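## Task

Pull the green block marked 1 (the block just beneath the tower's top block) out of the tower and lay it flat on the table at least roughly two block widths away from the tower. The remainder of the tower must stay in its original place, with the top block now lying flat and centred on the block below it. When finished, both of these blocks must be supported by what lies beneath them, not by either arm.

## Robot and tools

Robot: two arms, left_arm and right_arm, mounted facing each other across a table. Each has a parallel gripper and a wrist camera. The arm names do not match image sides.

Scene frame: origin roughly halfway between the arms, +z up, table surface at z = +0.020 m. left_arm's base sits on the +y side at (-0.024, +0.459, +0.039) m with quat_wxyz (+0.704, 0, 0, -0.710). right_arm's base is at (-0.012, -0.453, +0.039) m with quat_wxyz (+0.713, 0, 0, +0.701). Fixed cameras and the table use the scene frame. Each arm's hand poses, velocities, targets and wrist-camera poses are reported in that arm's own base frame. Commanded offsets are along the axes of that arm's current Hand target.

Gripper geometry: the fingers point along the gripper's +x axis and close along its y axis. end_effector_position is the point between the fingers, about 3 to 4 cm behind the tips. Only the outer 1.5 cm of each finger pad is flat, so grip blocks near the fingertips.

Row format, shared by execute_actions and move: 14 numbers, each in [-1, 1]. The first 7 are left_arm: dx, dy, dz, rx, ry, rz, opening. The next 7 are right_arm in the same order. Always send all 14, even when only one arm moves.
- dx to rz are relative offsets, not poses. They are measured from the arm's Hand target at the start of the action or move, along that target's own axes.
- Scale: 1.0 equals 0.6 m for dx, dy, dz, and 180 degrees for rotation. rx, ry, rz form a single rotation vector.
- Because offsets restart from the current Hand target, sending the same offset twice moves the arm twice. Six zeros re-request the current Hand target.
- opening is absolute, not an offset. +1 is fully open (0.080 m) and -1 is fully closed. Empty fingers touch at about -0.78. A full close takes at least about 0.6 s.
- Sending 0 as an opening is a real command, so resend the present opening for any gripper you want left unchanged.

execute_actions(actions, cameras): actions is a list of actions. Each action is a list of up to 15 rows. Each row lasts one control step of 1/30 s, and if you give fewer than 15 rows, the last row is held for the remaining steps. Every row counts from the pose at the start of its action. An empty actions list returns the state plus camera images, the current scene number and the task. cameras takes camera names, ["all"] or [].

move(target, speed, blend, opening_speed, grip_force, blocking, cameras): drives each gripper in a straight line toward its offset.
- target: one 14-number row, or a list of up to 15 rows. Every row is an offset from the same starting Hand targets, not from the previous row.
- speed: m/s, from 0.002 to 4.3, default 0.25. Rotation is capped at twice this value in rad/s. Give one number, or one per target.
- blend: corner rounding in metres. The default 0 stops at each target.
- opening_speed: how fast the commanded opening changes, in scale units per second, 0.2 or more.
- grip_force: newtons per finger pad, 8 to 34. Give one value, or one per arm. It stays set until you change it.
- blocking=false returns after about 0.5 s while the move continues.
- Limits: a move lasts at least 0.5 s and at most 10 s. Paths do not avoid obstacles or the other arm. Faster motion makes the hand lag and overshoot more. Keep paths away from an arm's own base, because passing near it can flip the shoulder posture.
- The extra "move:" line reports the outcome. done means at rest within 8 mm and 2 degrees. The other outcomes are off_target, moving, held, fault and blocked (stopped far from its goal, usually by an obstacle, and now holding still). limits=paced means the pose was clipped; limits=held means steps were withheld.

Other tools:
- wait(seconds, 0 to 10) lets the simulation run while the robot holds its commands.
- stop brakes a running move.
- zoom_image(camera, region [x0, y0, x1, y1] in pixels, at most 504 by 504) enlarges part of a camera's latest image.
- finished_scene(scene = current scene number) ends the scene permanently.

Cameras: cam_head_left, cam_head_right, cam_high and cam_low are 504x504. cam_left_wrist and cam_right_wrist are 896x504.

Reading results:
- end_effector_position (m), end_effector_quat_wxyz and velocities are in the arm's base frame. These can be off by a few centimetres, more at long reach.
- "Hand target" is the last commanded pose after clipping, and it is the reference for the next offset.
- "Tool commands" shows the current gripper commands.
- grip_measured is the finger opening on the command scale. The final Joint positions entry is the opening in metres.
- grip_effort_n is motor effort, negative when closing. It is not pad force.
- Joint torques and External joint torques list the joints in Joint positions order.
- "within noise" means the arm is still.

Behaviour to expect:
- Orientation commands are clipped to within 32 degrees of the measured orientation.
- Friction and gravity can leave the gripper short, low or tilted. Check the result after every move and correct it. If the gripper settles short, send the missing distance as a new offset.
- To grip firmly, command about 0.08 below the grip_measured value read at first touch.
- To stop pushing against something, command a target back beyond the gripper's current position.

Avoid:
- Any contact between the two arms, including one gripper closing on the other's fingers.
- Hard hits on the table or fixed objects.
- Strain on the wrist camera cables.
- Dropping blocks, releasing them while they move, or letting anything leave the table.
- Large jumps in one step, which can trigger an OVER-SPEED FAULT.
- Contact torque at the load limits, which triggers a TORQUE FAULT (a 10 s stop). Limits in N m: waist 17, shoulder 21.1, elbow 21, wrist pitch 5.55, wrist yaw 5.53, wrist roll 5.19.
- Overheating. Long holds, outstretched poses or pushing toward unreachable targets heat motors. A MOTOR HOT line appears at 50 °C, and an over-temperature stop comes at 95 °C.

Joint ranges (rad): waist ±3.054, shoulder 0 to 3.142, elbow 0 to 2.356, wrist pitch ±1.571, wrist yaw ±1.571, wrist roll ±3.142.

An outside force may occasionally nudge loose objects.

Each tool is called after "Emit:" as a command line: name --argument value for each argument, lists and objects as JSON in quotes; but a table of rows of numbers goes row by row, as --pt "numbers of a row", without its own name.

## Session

Emit:
execute_actions --actions '[]'

Emit:
zoom_image --camera "cam_head_left" --region '[150, 150, 350, 320]'

Scene clock: 0.00 s.
left_arm: end_effector_position=(+0.3311, -0.1038, +0.1870) grip_measured=+1.000 grip_effort_n=n/a end_effector_quat_wxyz=(+0.865, -0.132, +0.483, +0.021) | right_arm: end_effector_position=(+0.3117, +0.0975, +0.1448) grip_measured=+1.000 grip_effort_n=n/a end_effector_quat_wxyz=(+0.851, -0.140, +0.357, -0.360)
Joint positions: left_arm=[-0.345 1.412 1.199 -0.794 -0.095 -0.544 0.08] | right_arm=[0.709 1.819 1.291 -1.226 1.029 1.173 0.08]
Joint velocities: within noise
Joint torques (N m): no reading
External joint torques (N m): no reading
Heat: left arm: hottest wrist pitch 34 °C (+0.0 °C/min); right arm: hottest wrist pitch 35 °C (+0.0 °C/min).
Hand target: left_arm +0.3316, -0.1039, +0.1893; +0.867, -0.133, +0.480, +0.020 | right_arm +0.3119, +0.0975, +0.1453; +0.851, -0.139, +0.356, -0.360
Tool commands: left_gripper/opening=+1.0 right_gripper/opening=+1.0

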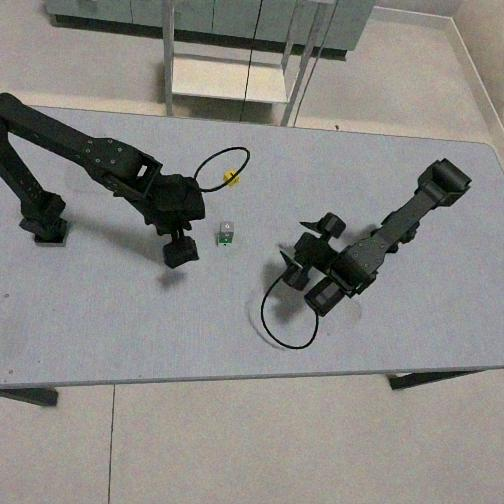

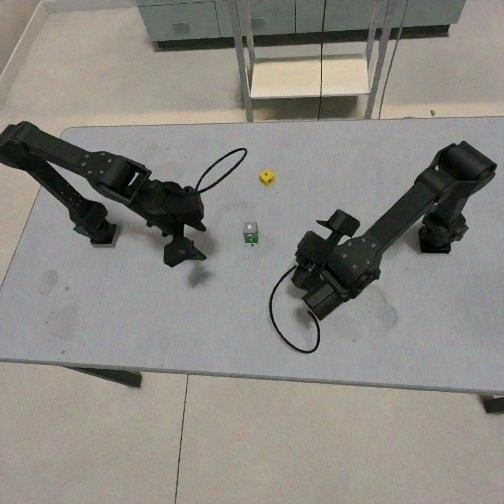

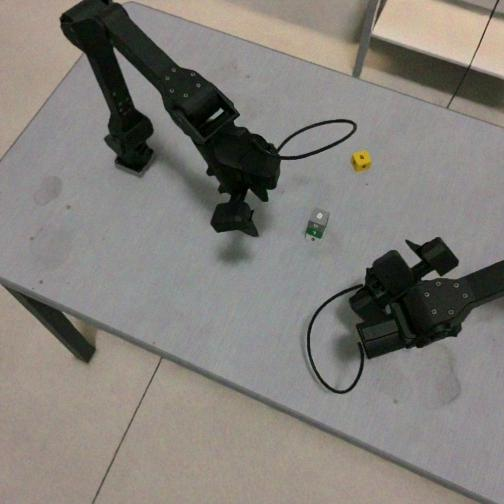

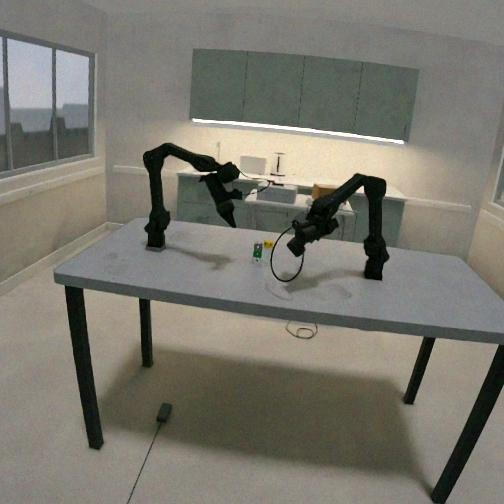

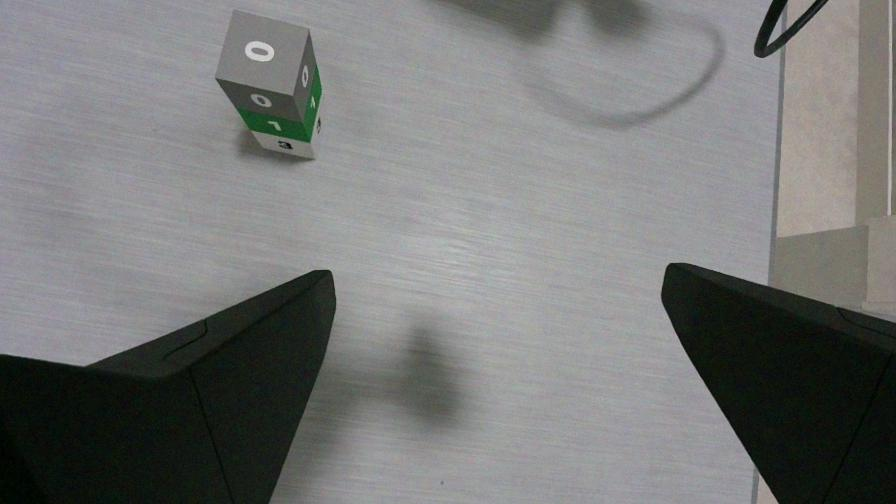

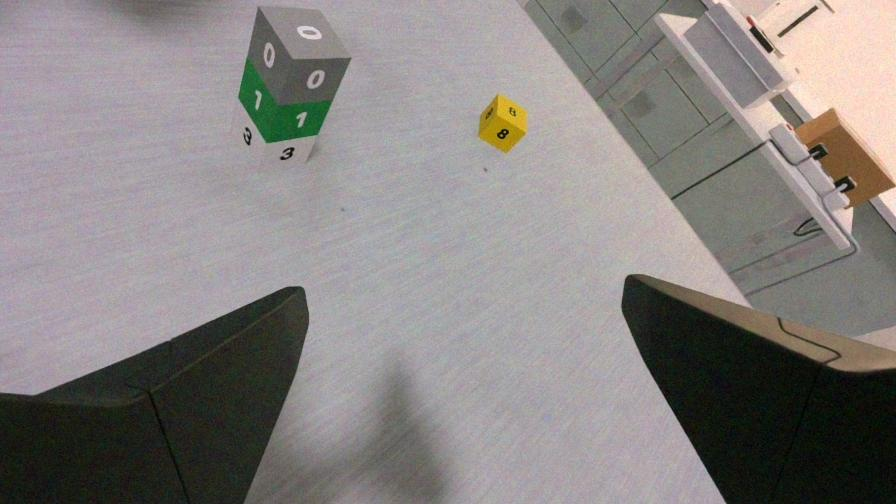

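Scaled by 2.520.

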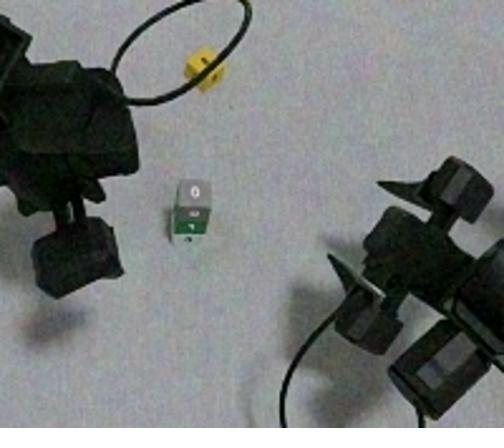

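Emit:
move --target '[-0.1722,0.0503,-0.0553,0.190,-0.231,0.028,1,0.1,-0.0983,0.1208,-0.039,0.0768,0.2499,1]' --speed 0.3 --cameras '["cam_left_wrist","cam_right_wrist","cam_head_left"]'

Emit:
zoom_image --camera "cam_right_wrist" --region '[360, 40, 560, 240]'

Scene clock: 28.30 s.
left_arm: end_effector_position=(+0.2444, -0.0742, +0.2533) grip_measured=+1.000 grip_effort_n=2.6 end_effector_quat_wxyz=(+0.977, +0.156, +0.138, -0.038) | right_arm: end_effector_position=(+0.3589, +0.0124, +0.1942) grip_measured=+1.000 grip_effort_n=3.0 end_effector_quat_wxyz=(+0.865, -0.001, +0.501, -0.001)
Joint positions: left_arm=[-0.606 0.659 0.63 -0.308 -0.548 0.131 0.08] | right_arm=[0.045 1.491 1.317 -0.876 0.025 0.038 0.08]
Joint torques (N m): left_arm=[-0.38 -1.44 6.18 1.85 -0.37 0.16] | right_arm=[-0.38 -3.91 8.59 1.13 -0.17 -0.03]
External joint torques (N m): left_arm=[-0.36 -0.7 -0.46 0.29 -0.28 0.17] | right_arm=[-0.38 1.89 2.12 -0.01 -0.18 -0.03]
Heat: left arm: hottest wrist pitch 36 °C (+4.2 °C/min); right arm: hottest wrist pitch 35 °C (+0.0 °C/min).
Hand target: left_arm +0.2437, -0.0736, +0.2526; +0.977, +0.158, +0.136, -0.037 | right_arm +0.3621, +0.0120, +0.1953; +0.866, +0.000, +0.500, +0.000
Off the commanded pose: left_arm 0.001 m, 0 deg | right_arm 0.003 m, 0 deg.
move: done
Images, in order (width x height): cam_head_left 504x504, cam_left_wrist 896x504, cam_right_wrist 896x504.

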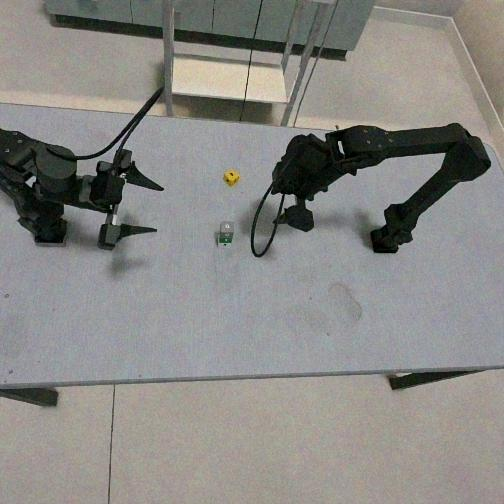

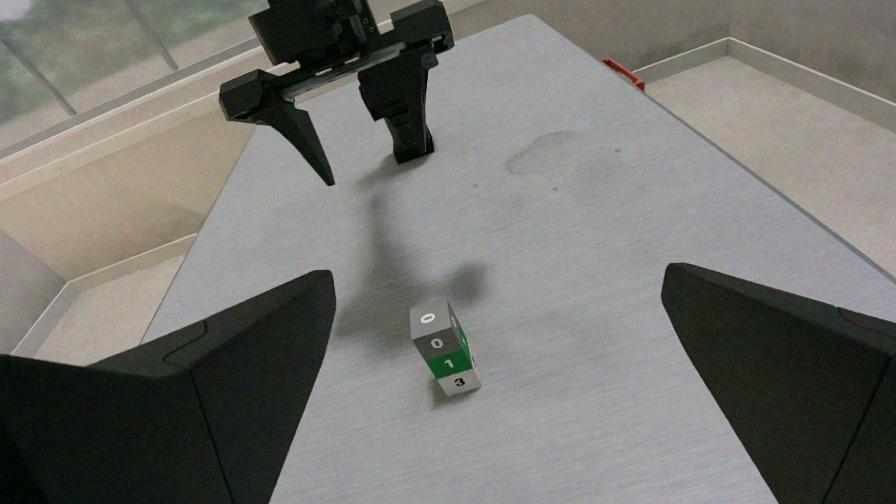

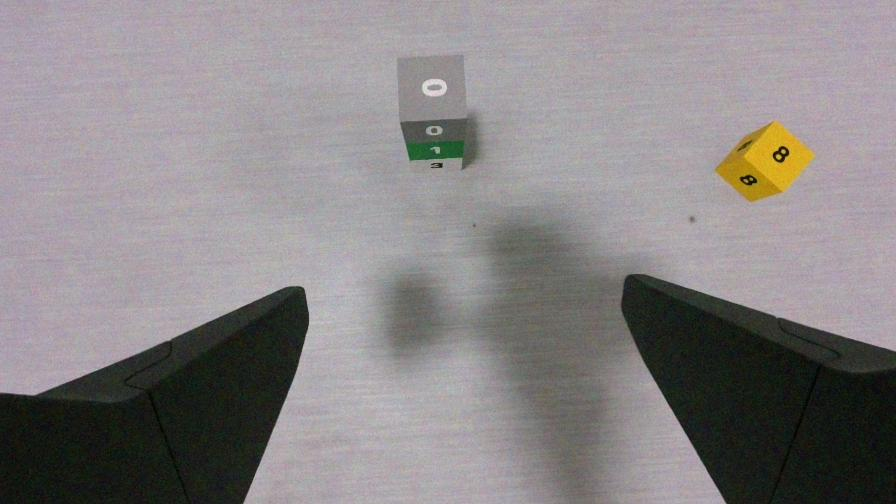

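Scaled by 2.520.

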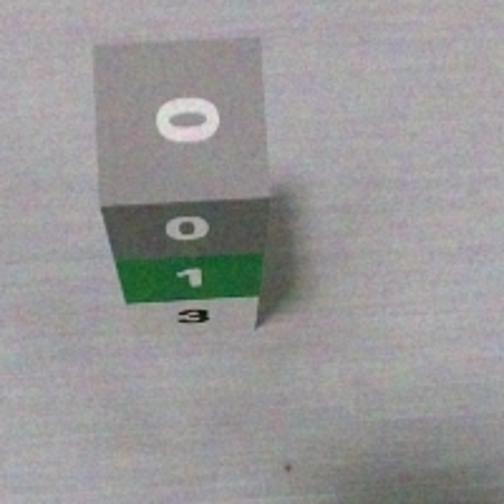

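Emit:
move --target '[0,0,0,0,0,0,1,0.187,0.015,0.0172,-0.011,0,0.0064,1]' --speed 0.18 --cameras '["cam_left_wrist","cam_right_wrist"]'

Emit:
zoom_image --camera "cam_left_wrist" --region '[320, 240, 520, 420]'

Scene clock: 42.07 s.
left_arm: end_effector_position=(+0.2444, -0.0741, +0.2534) grip_measured=+1.000 grip_effort_n=2.6 end_effector_quat_wxyz=(+0.977, +0.156, +0.138, -0.038) | right_arm: end_effector_position=(+0.4272, +0.0190, +0.1091) grip_measured=+1.000 grip_effort_n=3.0 end_effector_quat_wxyz=(+0.869, -0.009, +0.495, +0.014)
Joint positions: left_arm=[-0.606 0.659 0.63 -0.308 -0.548 0.131 0.08] | right_arm=[0.048 1.772 1.269 -0.533 0.009 0.011 0.08]
Joint torques (N m): left_arm=[-0.26 -1.47 6.03 1.87 -0.35 0.14] | right_arm=[0.33 -5.58 6.35 1.41 -0.16 -0.04]
External joint torques (N m): left_arm=[-0.27 -0.72 -0.51 0.34 -0.23 0.15] | right_arm=[0.31 2.28 0.01 0.26 -0.16 -0.04]
Heat: left arm: hottest wrist pitch 39 °C (+7.1 °C/min); right arm: hottest wrist pitch 36 °C (+1.4 °C/min).
Hand target: left_arm +0.2436, -0.0735, +0.2527; +0.977, +0.158, +0.136, -0.036 | right_arm +0.4271, +0.0211, +0.1034; +0.866, -0.010, +0.500, +0.018
Off the commanded pose: left_arm 0.001 m, 0 deg | right_arm 0.006 m, 1 deg.
move: done
Images, in order (width x height): cam_left_wrist 896x504, cam_right_wrist 896x504.

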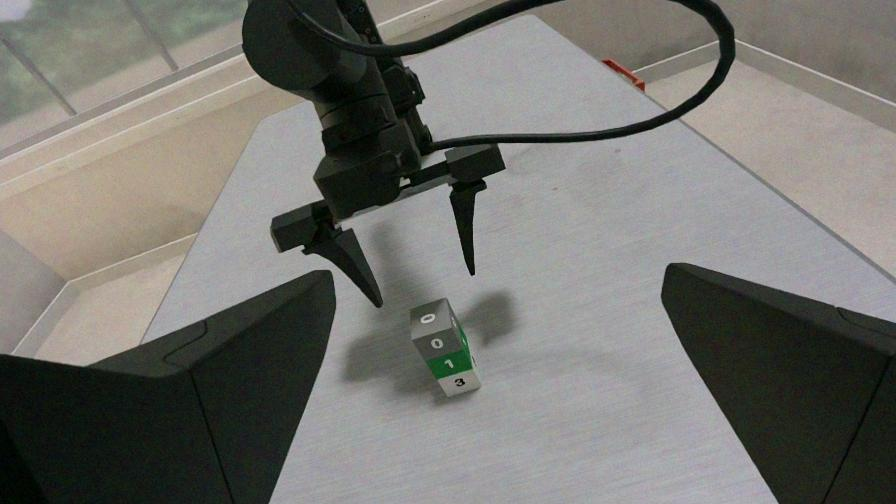

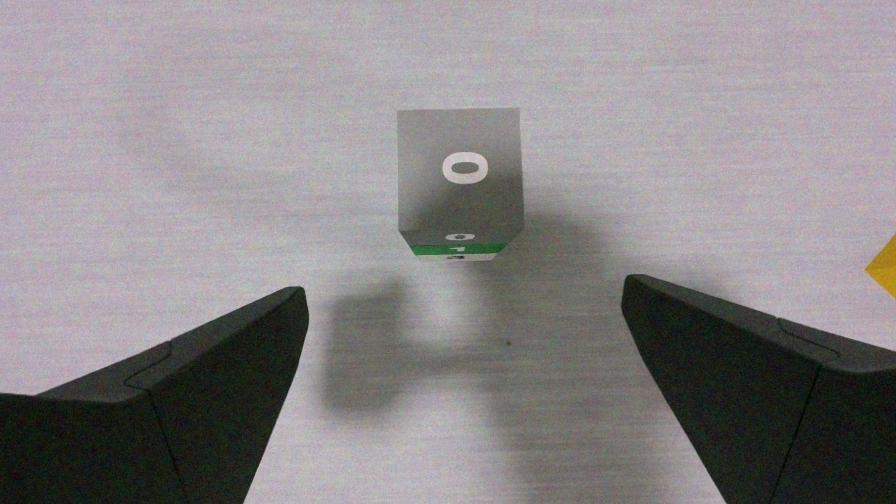

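Scaled by 2.520.

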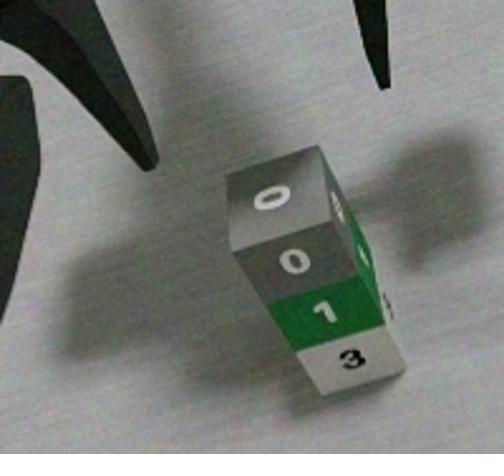

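Emit:
move --target '[0,0,0,0,0,0,1,0.1063,0,-0.0057,0,0,0,1]' --speed 0.12 --cameras '["cam_left_wrist","cam_right_wrist"]'

Emit:
zoom_image --camera "cam_left_wrist" --region '[320, 240, 520, 420]'

Scene clock: 50.73 s.
left_arm: end_effector_position=(+0.2444, -0.0741, +0.2534) grip_measured=+1.000 grip_effort_n=2.6 end_effector_quat_wxyz=(+0.977, +0.156, +0.138, -0.038) | right_arm: end_effector_position=(+0.4561, +0.0205, +0.0519) grip_measured=+1.000 grip_effort_n=3.0 end_effector_quat_wxyz=(+0.868, -0.009, +0.496, +0.014)
Joint positions: left_arm=[-0.606 0.659 0.63 -0.308 -0.548 0.131 0.08] | right_arm=[0.048 1.951 1.265 -0.351 0.009 0.011 0.08]
Joint torques (N m): left_arm=[-0.35 -1.36 6.11 1.89 -0.37 0.16] | right_arm=[0.27 -6.18 6.34 1.4 -0.16 -0.04]
External joint torques (N m): left_arm=[-0.36 -0.65 -0.45 0.35 -0.26 0.17] | right_arm=[0.38 2.61 0.38 0.27 -0.17 -0.04]
Heat: left arm: hottest wrist pitch 40 °C (+7.1 °C/min); right arm: hottest wrist pitch 37 °C (+2.4 °C/min).
Hand target: left_arm +0.2436, -0.0735, +0.2527; +0.977, +0.158, +0.136, -0.036 | right_arm +0.4560, +0.0223, +0.0463; +0.866, -0.010, +0.500, +0.018
Off the commanded pose: left_arm 0.001 m, 0 deg | right_arm 0.006 m, 1 deg.
move: done
Images, in order (width x height): cam_left_wrist 896x504, cam_right_wrist 896x504.

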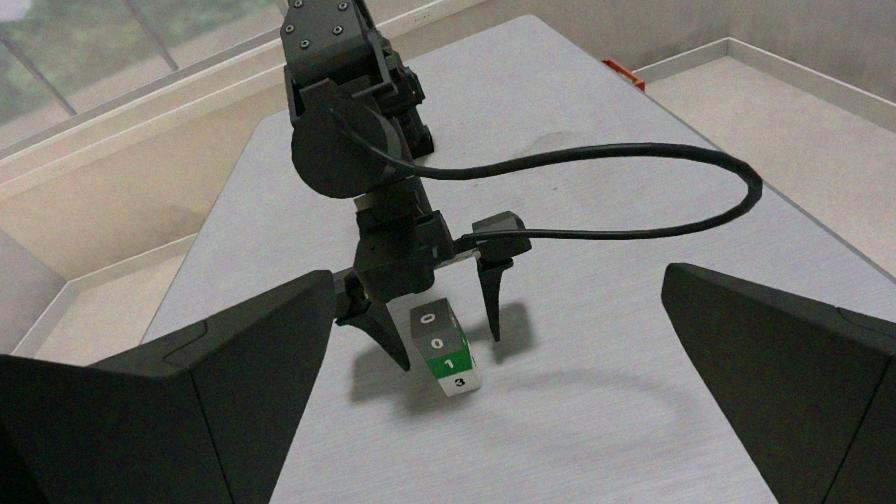

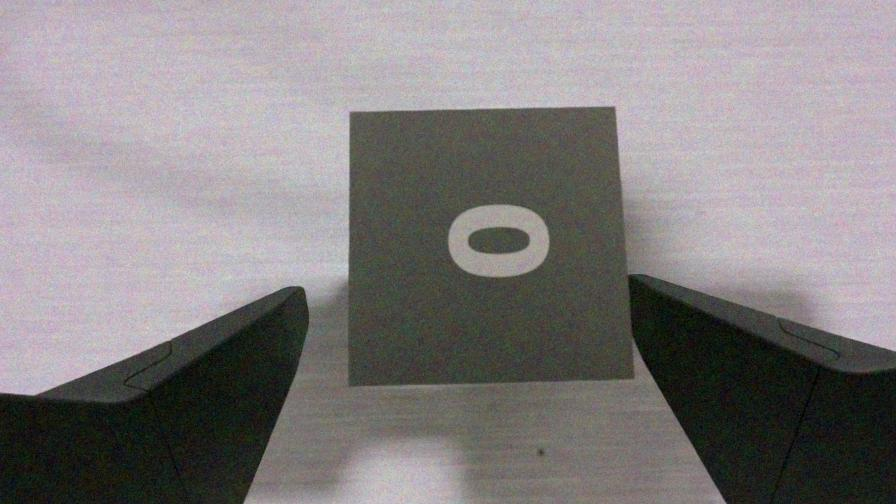

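Scaled by 2.520.

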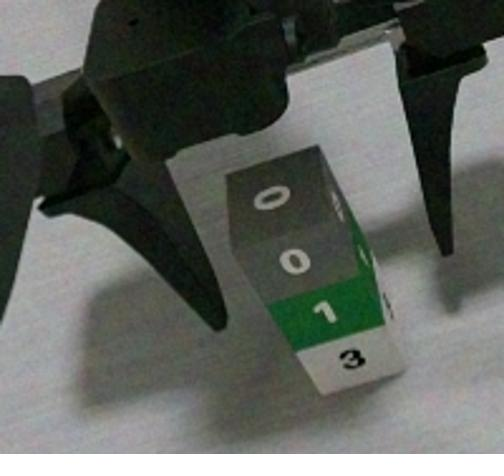

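Emit:
move --pt "0 0 0 0 0 0 1 -0.004 -0.0013 0.010 0 0 0 1" --pt "0 0 0 0 0 0 1 -0.004 -0.0013 0.010 0 0 0 -0.35" --speed 0.08 --opening_speed 1.2 --cameras '["cam_left_wrist","cam_right_wrist"]'

Emit:
zoom_image --camera "cam_left_wrist" --region '[395, 285, 495, 405]'

Scene clock: 59.03 s.
left_arm: end_effector_position=(+0.2444, -0.0741, +0.2534) grip_measured=+1.000 grip_effort_n=2.1 end_effector_quat_wxyz=(+0.977, +0.156, +0.138, -0.038) | right_arm: end_effector_position=(+0.4572, +0.0207, +0.0541) grip_measured=-0.107 grip_effort_n=-83.5 end_effector_quat_wxyz=(+0.867, -0.010, +0.499, +0.016)
Joint positions: left_arm=[-0.606 0.659 0.63 -0.308 -0.548 0.131 0.08] | right_arm=[0.048 1.955 1.283 -0.373 0.007 0.008 0.03]
Joint torques (N m): left_arm=[-0.34 -1.39 6.2 1.86 -0.36 0.14] | right_arm=[0.05 -6.12 7.85 1.19 -0.15 -0.03]
External joint torques (N m): left_arm=[-0.33 -0.63 -0.39 0.32 -0.26 0.15] | right_arm=[0.09 2.77 1.82 0.06 -0.15 -0.04]
Heat: left arm: hottest wrist pitch 41 °C (+7.1 °C/min); right arm: hottest wrist pitch 38 °C (+3.0 °C/min).
Hand target: left_arm +0.2436, -0.0735, +0.2527; +0.977, +0.158, +0.136, -0.036 | right_arm +0.4599, +0.0217, +0.0513; +0.866, -0.010, +0.500, +0.018
Off the commanded pose: left_arm 0.001 m, 0 deg | right_arm 0.004 m, 0 deg.
move: done
Images, in order (width x height): cam_left_wrist 896x504, cam_right_wrist 896x504.

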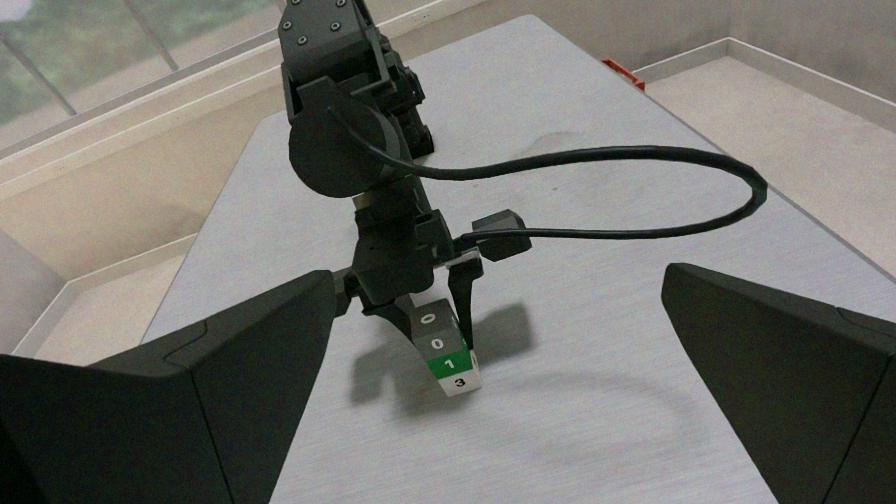

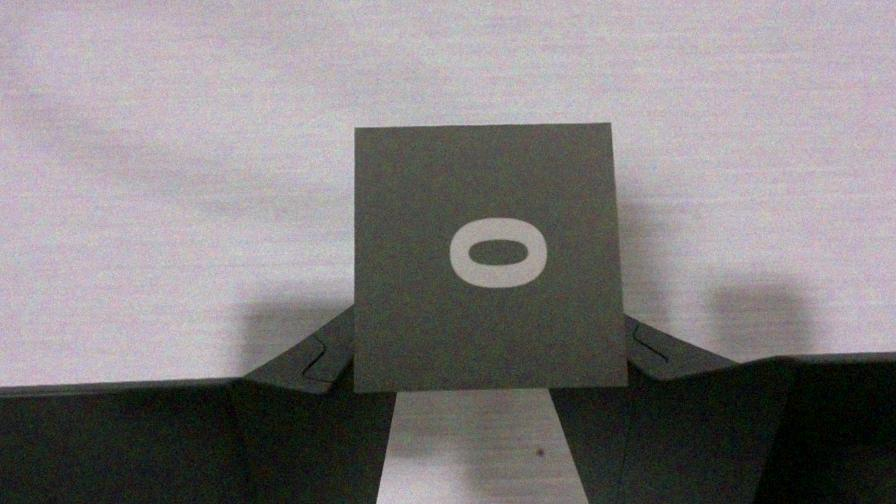

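Scaled by 4.200.

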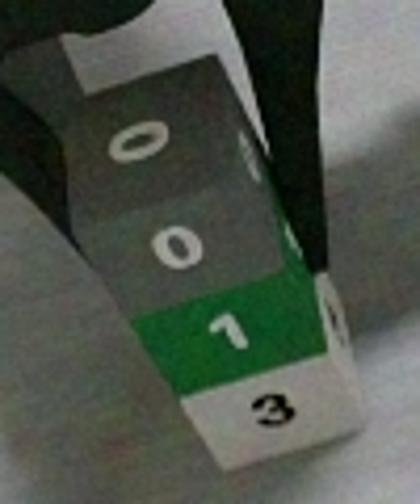

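Emit:
move --pt "0 0 0 0 0 0 1 -0.0722 0 0.0417 0 0 0 -0.35" --pt "0 0 0 0 0 0 1 -0.1888 0 -0.1604 0 0 0 -0.35" --pt "0 0 0 0 0 0 1 -0.082 0 -0.222 0 0 0 -0.35" --speed '[0.13,0.16,0.1]' --blend 0.015 --cameras '["cam_left_wrist"]'

Emit:
zoom_image --camera "cam_left_wrist" --region '[320, 180, 520, 400]'

Scene clock: 68.90 s.
left_arm: end_effector_position=(+0.2444, -0.0741, +0.2534) grip_measured=+1.000 grip_effort_n=2.1 end_effector_quat_wxyz=(+0.977, +0.156, +0.138, -0.038) | right_arm: end_effector_position=(+0.3299, +0.0152, +0.0464) grip_measured=-0.106 grip_effort_n=-83.5 end_effector_quat_wxyz=(+0.880, -0.010, +0.474, +0.017)
Joint positions: left_arm=[-0.606 0.659 0.63 -0.308 -0.548 0.131 0.08] | right_arm=[0.049 1.492 0.673 -0.17 0.007 0.008 0.03]
Joint torques (N m): left_arm=[-0.25 -1.4 6.14 1.86 -0.35 0.14] | right_arm=[0.34 -0.91 2.82 1.14 -0.07 0.08]
External joint torques (N m): left_arm=[-0.24 -0.65 -0.46 0.31 -0.24 0.15] | right_arm=[0.34 4.16 -2.85 -0.05 -0.07 0.08]
Heat: left arm: hottest wrist pitch 42 °C (+7.0 °C/min); right arm: hottest wrist pitch 38 °C (+3.0 °C/min).
Hand target: left_arm +0.2436, -0.0735, +0.2527; +0.977, +0.158, +0.136, -0.036 | right_arm +0.3201, +0.0161, +0.0274; +0.866, -0.010, +0.500, +0.018
Off the commanded pose: left_arm 0.001 m, 0 deg | right_arm 0.021 m, 3 deg.
move: off_target (right_arm)
Images, in order (width x height): cam_left_wrist 896x504.

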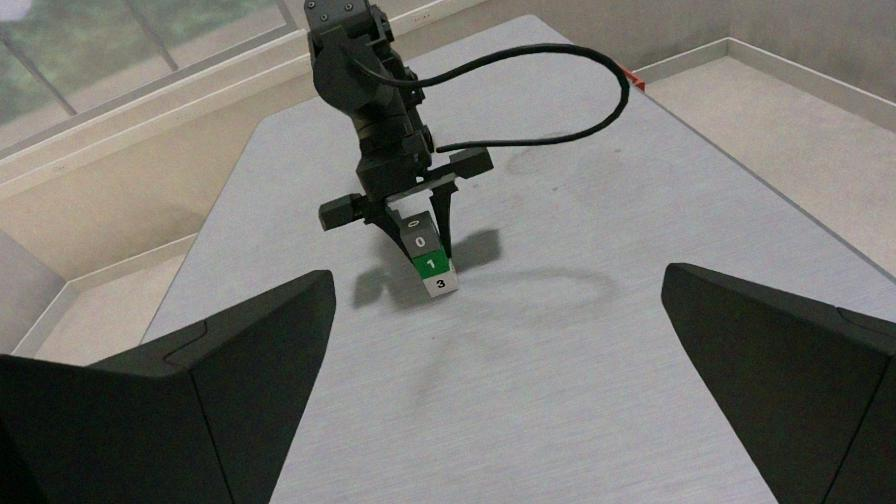

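Scaled by 2.291.

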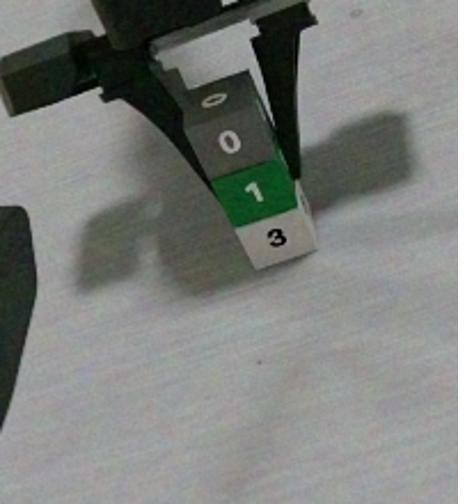

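Emit:
move --pt "0 0 0 0 0 0 1 -0.112 0 0.0647 0 0 0 -0.35" --pt "0 0 0 0 0 0 1 0.0387 0 0.247 0 0 0 -0.35" --speed '[0.1,0.13]' --blend '[0.015,0]' --cameras '["cam_left_wrist","cam_right_wrist"]'

Emit:
zoom_image --camera "cam_left_wrist" --region '[320, 240, 520, 420]'

Scene clock: 79.07 s.
left_arm: end_effector_position=(+0.2444, -0.0741, +0.2534) grip_measured=+1.000 grip_effort_n=2.6 end_effector_quat_wxyz=(+0.977, +0.156, +0.138, -0.038) | right_arm: end_effector_position=(+0.4566, +0.0214, +0.0832) grip_measured=-0.106 grip_effort_n=-83.5 end_effector_quat_wxyz=(+0.866, -0.010, +0.499, +0.016)
Joint positions: left_arm=[-0.606 0.659 0.63 -0.308 -0.548 0.131 0.08] | right_arm=[0.049 1.913 1.35 -0.483 0.007 0.008 0.03]
Joint torques (N m): left_arm=[-0.24 -1.35 6.14 1.86 -0.37 0.14] | right_arm=[-0.1 -6.06 8.36 1.17 -0.15 -0.04]
External joint torques (N m): left_arm=[-0.23 -0.6 -0.51 0.29 -0.27 0.15] | right_arm=[-0.17 2.82 2.06 0.02 -0.14 -0.04]
Heat: left arm: hottest wrist pitch 43 °C (+8.1 °C/min); right arm: hottest wrist pitch 38 °C (+3.0 °C/min).
Hand target: left_arm +0.2436, -0.0735, +0.2527; +0.977, +0.158, +0.136, -0.036 | right_arm +0.4601, +0.0218, +0.0816; +0.866, -0.010, +0.500, +0.018
Off the commanded pose: left_arm 0.001 m, 0 deg | right_arm 0.004 m, 0 deg.
move: done
Images, in order (width x height): cam_left_wrist 896x504, cam_right_wrist 896x504.

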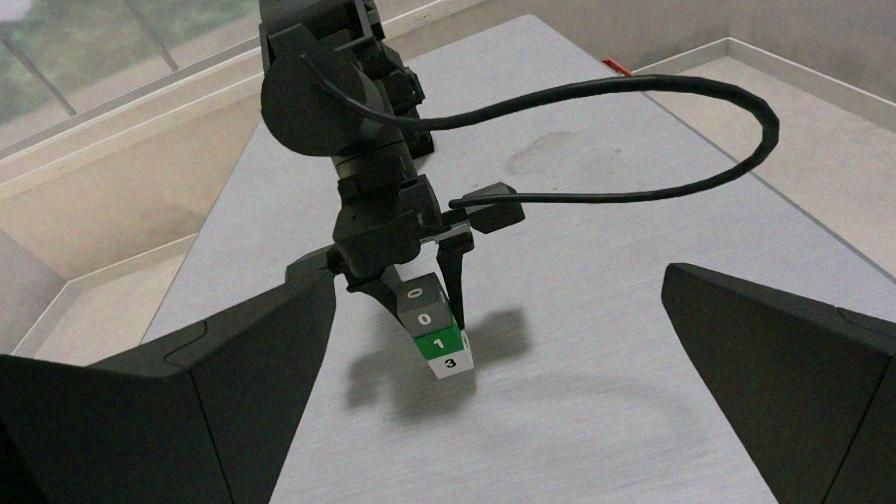

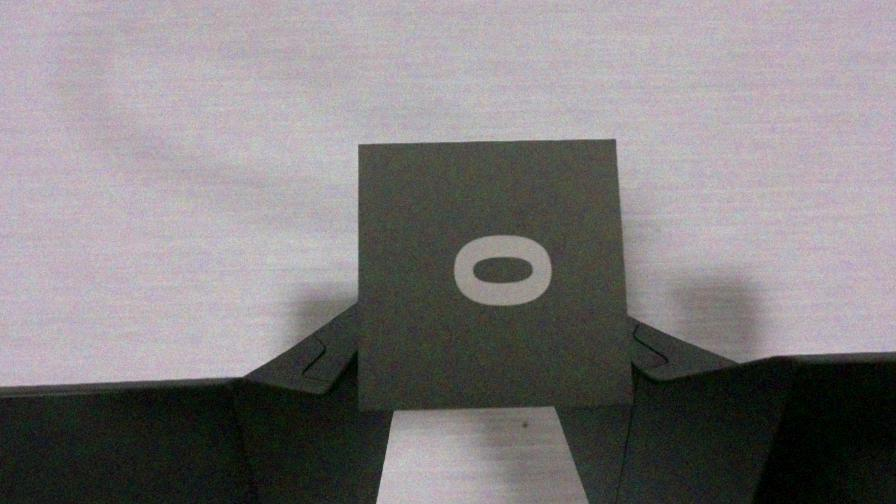

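Scaled by 2.520.

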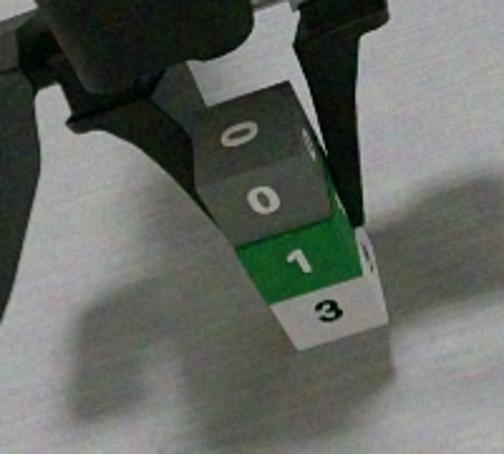

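Emit:
move --target '[0,0,0,0,0,0,1,0.0415,0,-0.0298,0,0.0178,0,-0.35]' --speed 0.06 --cameras '["cam_left_wrist","cam_right_wrist"]'

Emit:
zoom_image --camera "cam_left_wrist" --region '[395, 285, 495, 405]'

Scene clock: 89.53 s.
left_arm: end_effector_position=(+0.2444, -0.0741, +0.2534) grip_measured=+1.000 grip_effort_n=2.1 end_effector_quat_wxyz=(+0.977, +0.156, +0.138, -0.038) | right_arm: end_effector_position=(+0.4583, +0.0215, +0.0585) grip_measured=-0.106 grip_effort_n=-83.5 end_effector_quat_wxyz=(+0.856, -0.011, +0.517, +0.016)
Joint positions: left_arm=[-0.606 0.659 0.63 -0.308 -0.548 0.131 0.08] | right_arm=[0.049 1.974 1.35 -0.463 0.007 0.008 0.03]
Joint torques (N m): left_arm=[-0.29 -1.36 6.2 1.86 -0.37 0.15] | right_arm=[-0.1 -6.34 5.77 1.36 -0.16 -0.03]
External joint torques (N m): left_arm=[-0.28 -0.64 -0.36 0.33 -0.27 0.16] | right_arm=[-0.13 2.73 -0.33 0.27 -0.16 -0.03]
Heat: left arm: hottest wrist pitch 43 °C (+7.1 °C/min); right arm: hottest wrist pitch 38 °C (+3.0 °C/min).
Hand target: left_arm +0.2436, -0.0735, +0.2527; +0.977, +0.158, +0.136, -0.036 | right_arm +0.4570, +0.0216, +0.0510; +0.851, -0.010, +0.524, +0.017
Off the commanded pose: left_arm 0.001 m, 0 deg | right_arm 0.008 m, 1 deg.
move: done
Images, in order (width x height): cam_left_wrist 896x504, cam_right_wrist 896x504.

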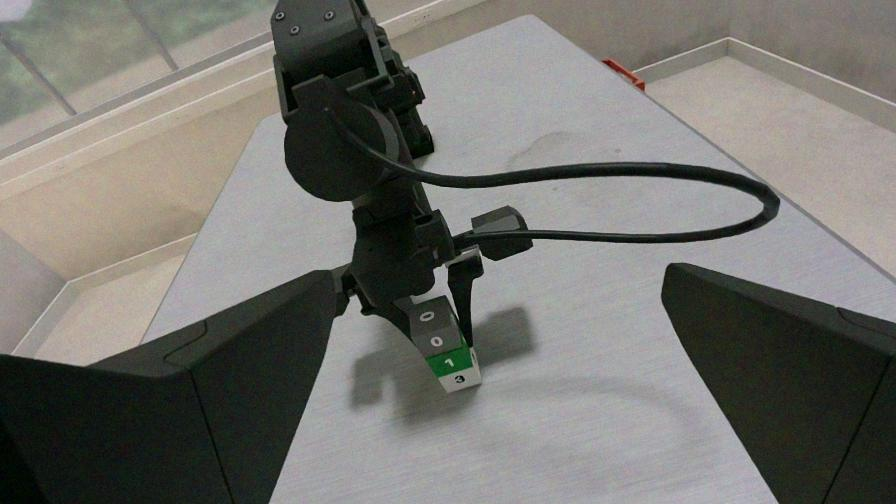

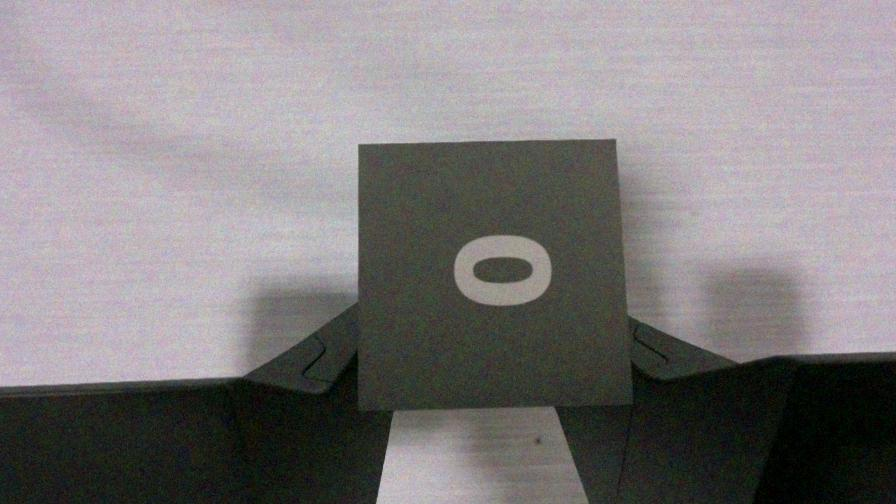

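Scaled by 4.200.

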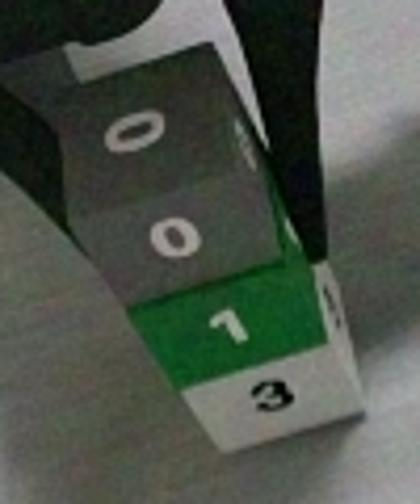

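Emit:
move --target '[0,0,0,0,0,0,1,0.0075,0,-0.0025,0,0,0,-0.35]' --speed 0.03 --cameras '["cam_left_wrist"]'

Emit:
zoom_image --camera "cam_left_wrist" --region '[395, 285, 495, 405]'

Scene clock: 97.30 s.
left_arm: end_effector_position=(+0.2444, -0.0741, +0.2534) grip_measured=+1.000 grip_effort_n=2.1 end_effector_quat_wxyz=(+0.977, +0.156, +0.138, -0.038) | right_arm: end_effector_position=(+0.4605, +0.0216, +0.0559) grip_measured=-0.106 grip_effort_n=-83.5 end_effector_quat_wxyz=(+0.857, -0.011, +0.515, +0.016)
Joint positions: left_arm=[-0.606 0.659 0.63 -0.308 -0.548 0.131 0.08] | right_arm=[0.049 1.983 1.348 -0.448 0.007 0.008 0.03]
Joint torques (N m): left_arm=[-0.26 -1.4 6.09 1.87 -0.38 0.16] | right_arm=[-0.1 -6.26 5.08 1.38 -0.16 -0.03]
External joint torques (N m): left_arm=[-0.26 -0.65 -0.52 0.32 -0.28 0.17] | right_arm=[-0.05 2.84 -0.97 0.29 -0.17 -0.03]
Heat: left arm: hottest wrist pitch 44 °C (+6.1 °C/min); right arm: hottest wrist pitch 38 °C (+2.0 °C/min).
Hand target: left_arm +0.2436, -0.0735, +0.2527; +0.977, +0.158, +0.136, -0.036 | right_arm +0.4576, +0.0217, +0.0462; +0.851, -0.010, +0.524, +0.017
Off the commanded pose: left_arm 0.001 m, 0 deg | right_arm 0.010 m, 1 deg.
move: off_target (right_arm)
Images, in order (width x height): cam_left_wrist 896x504.

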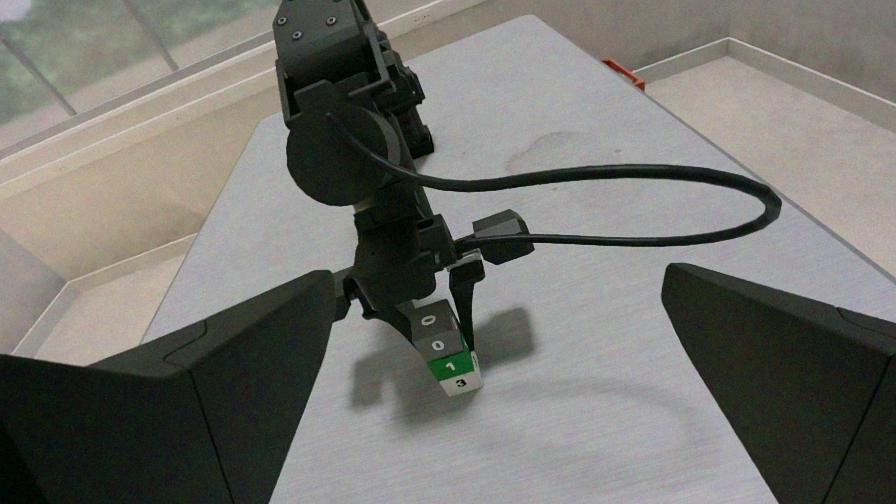

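Scaled by 4.200.

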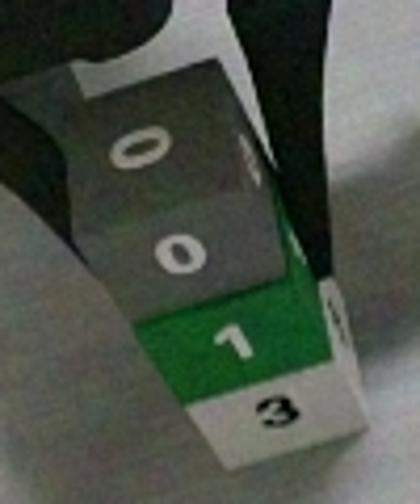

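Emit:
move --pt "0 0 0 0 0 0 1 0.0027 0 -0.0053 0 0 0 -0.35" --pt "0 0 0 0 0 0 1 -0.001 0 -0.003 0 0 0 -0.35" --pt "0 0 0 0 0 0 1 -0.001 0 -0.003 0 0 0 0.4" --speed 0.04 --opening_speed 0.6 --cameras '["cam_left_wrist","cam_right_wrist"]'

Emit:
zoom_image --camera "cam_left_wrist" --region '[395, 285, 495, 405]'

Scene clock: 105.30 s.
left_arm: end_effector_position=(+0.2444, -0.0741, +0.2534) grip_measured=+1.000 grip_effort_n=2.6 end_effector_quat_wxyz=(+0.977, +0.156, +0.138, -0.038) | right_arm: end_effector_position=(+0.4582, +0.0215, +0.0525) grip_measured=+0.395 grip_effort_n=21.2 end_effector_quat_wxyz=(+0.855, -0.011, +0.518, +0.016)
Joint positions: left_arm=[-0.606 0.659 0.63 -0.308 -0.548 0.131 0.08] | right_arm=[0.049 1.983 1.336 -0.442 0.007 0.008 0.053]
Joint torques (N m): left_arm=[-0.29 -1.41 6.12 1.86 -0.37 0.14] | right_arm=[-0.1 -6.91 5.32 1.24 -0.16 -0.03]
External joint torques (N m): left_arm=[-0.29 -0.69 -0.48 0.31 -0.27 0.15] | right_arm=[-0.11 2.17 -0.71 0.17 -0.16 -0.03]
Heat: left arm: hottest wrist pitch 44 °C (+4.0 °C/min); right arm: hottest wrist pitch 38 °C (+1.0 °C/min).
Hand target: left_arm +0.2436, -0.0735, +0.2527; +0.977, +0.158, +0.136, -0.036 | right_arm +0.4558, +0.0216, +0.0459; +0.851, -0.010, +0.524, +0.017
Off the commanded pose: left_arm 0.001 m, 0 deg | right_arm 0.007 m, 1 deg.
move: done; target 3's new opening was sent with right_arm's hand 0.009 m and 1 deg from that target
Images, in order (width x height): cam_left_wrist 896x504, cam_right_wrist 896x504.

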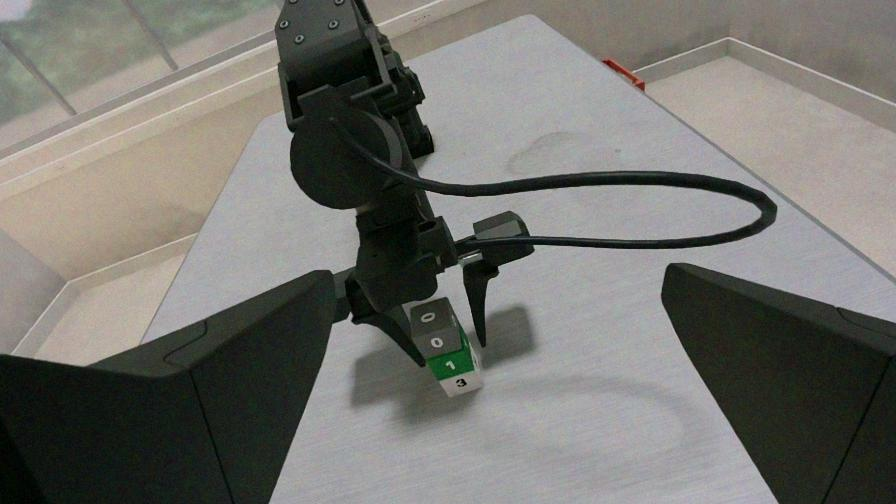

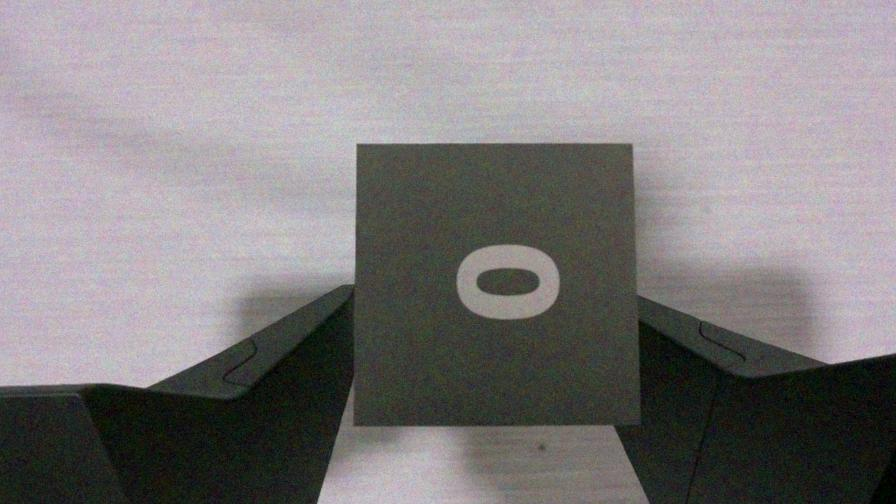

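Scaled by 4.200.

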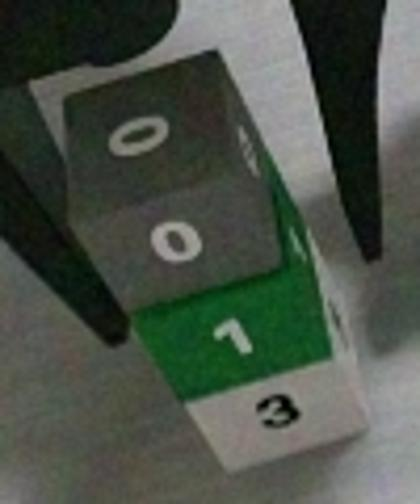

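Emit:
move --target '[0,0,0,0,0,0,1,-0.0157,-0.0015,0.0155,0,0,0,0.6]' --speed 0.06 --cameras '["cam_left_wrist","cam_right_wrist"]'

Emit:
zoom_image --camera "cam_left_wrist" --region '[395, 285, 495, 405]'

Scene clock: 113.70 s.
left_arm: end_effector_position=(+0.2444, -0.0741, +0.2534) grip_measured=+1.000 grip_effort_n=2.6 end_effector_quat_wxyz=(+0.977, +0.156, +0.138, -0.038) | right_arm: end_effector_position=(+0.4565, +0.0215, +0.0567) grip_measured=+0.596 grip_effort_n=21.2 end_effector_quat_wxyz=(+0.850, -0.012, +0.527, +0.016)
Joint positions: left_arm=[-0.606 0.659 0.63 -0.308 -0.548 0.131 0.08] | right_arm=[0.049 1.983 1.364 -0.492 0.006 0.007 0.062]
Joint torques (N m): left_arm=[-0.28 -1.4 6.12 1.85 -0.34 0.13] | right_arm=[-0.35 -7.37 7.97 1.05 -0.16 -0.04]
External joint torques (N m): left_arm=[-0.28 -0.62 -0.53 0.29 -0.23 0.14] | right_arm=[-0.32 1.72 1.93 0 -0.16 -0.04]
Heat: left arm: hottest wrist pitch 44 °C (+3.0 °C/min); right arm: hottest wrist pitch 38 °C (+1.0 °C/min).
Hand target: left_arm +0.2436, -0.0735, +0.2527; +0.977, +0.158, +0.136, -0.036 | right_arm +0.4599, +0.0208, +0.0585; +0.851, -0.010, +0.524, +0.017
Off the commanded pose: left_arm 0.001 m, 0 deg | right_arm 0.004 m, 0 deg.
move: done
Images, in order (width x height): cam_left_wrist 896x504, cam_right_wrist 896x504.

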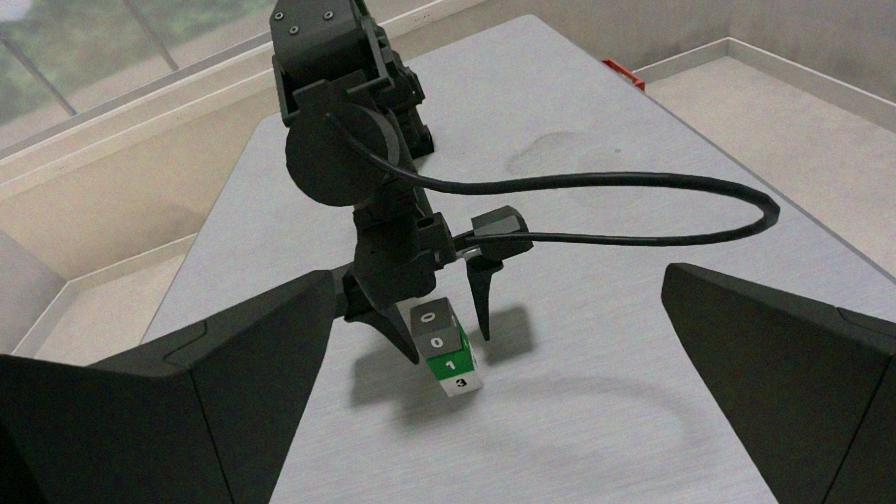

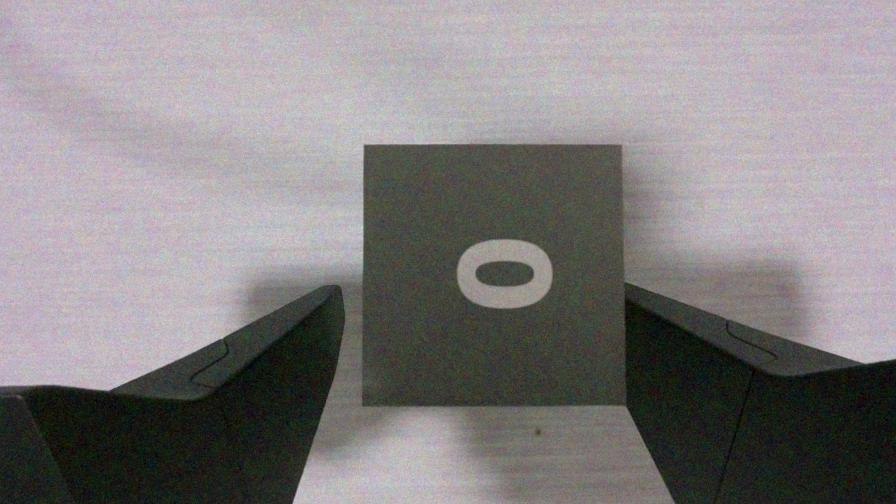

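Scaled by 4.200.

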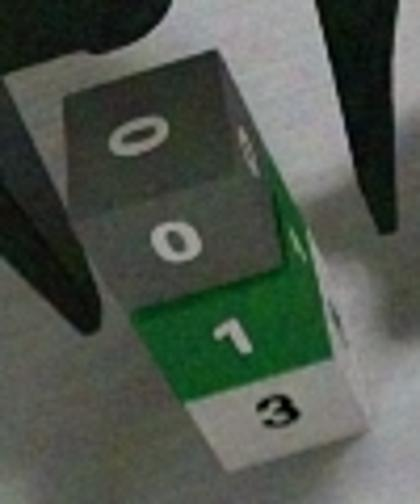

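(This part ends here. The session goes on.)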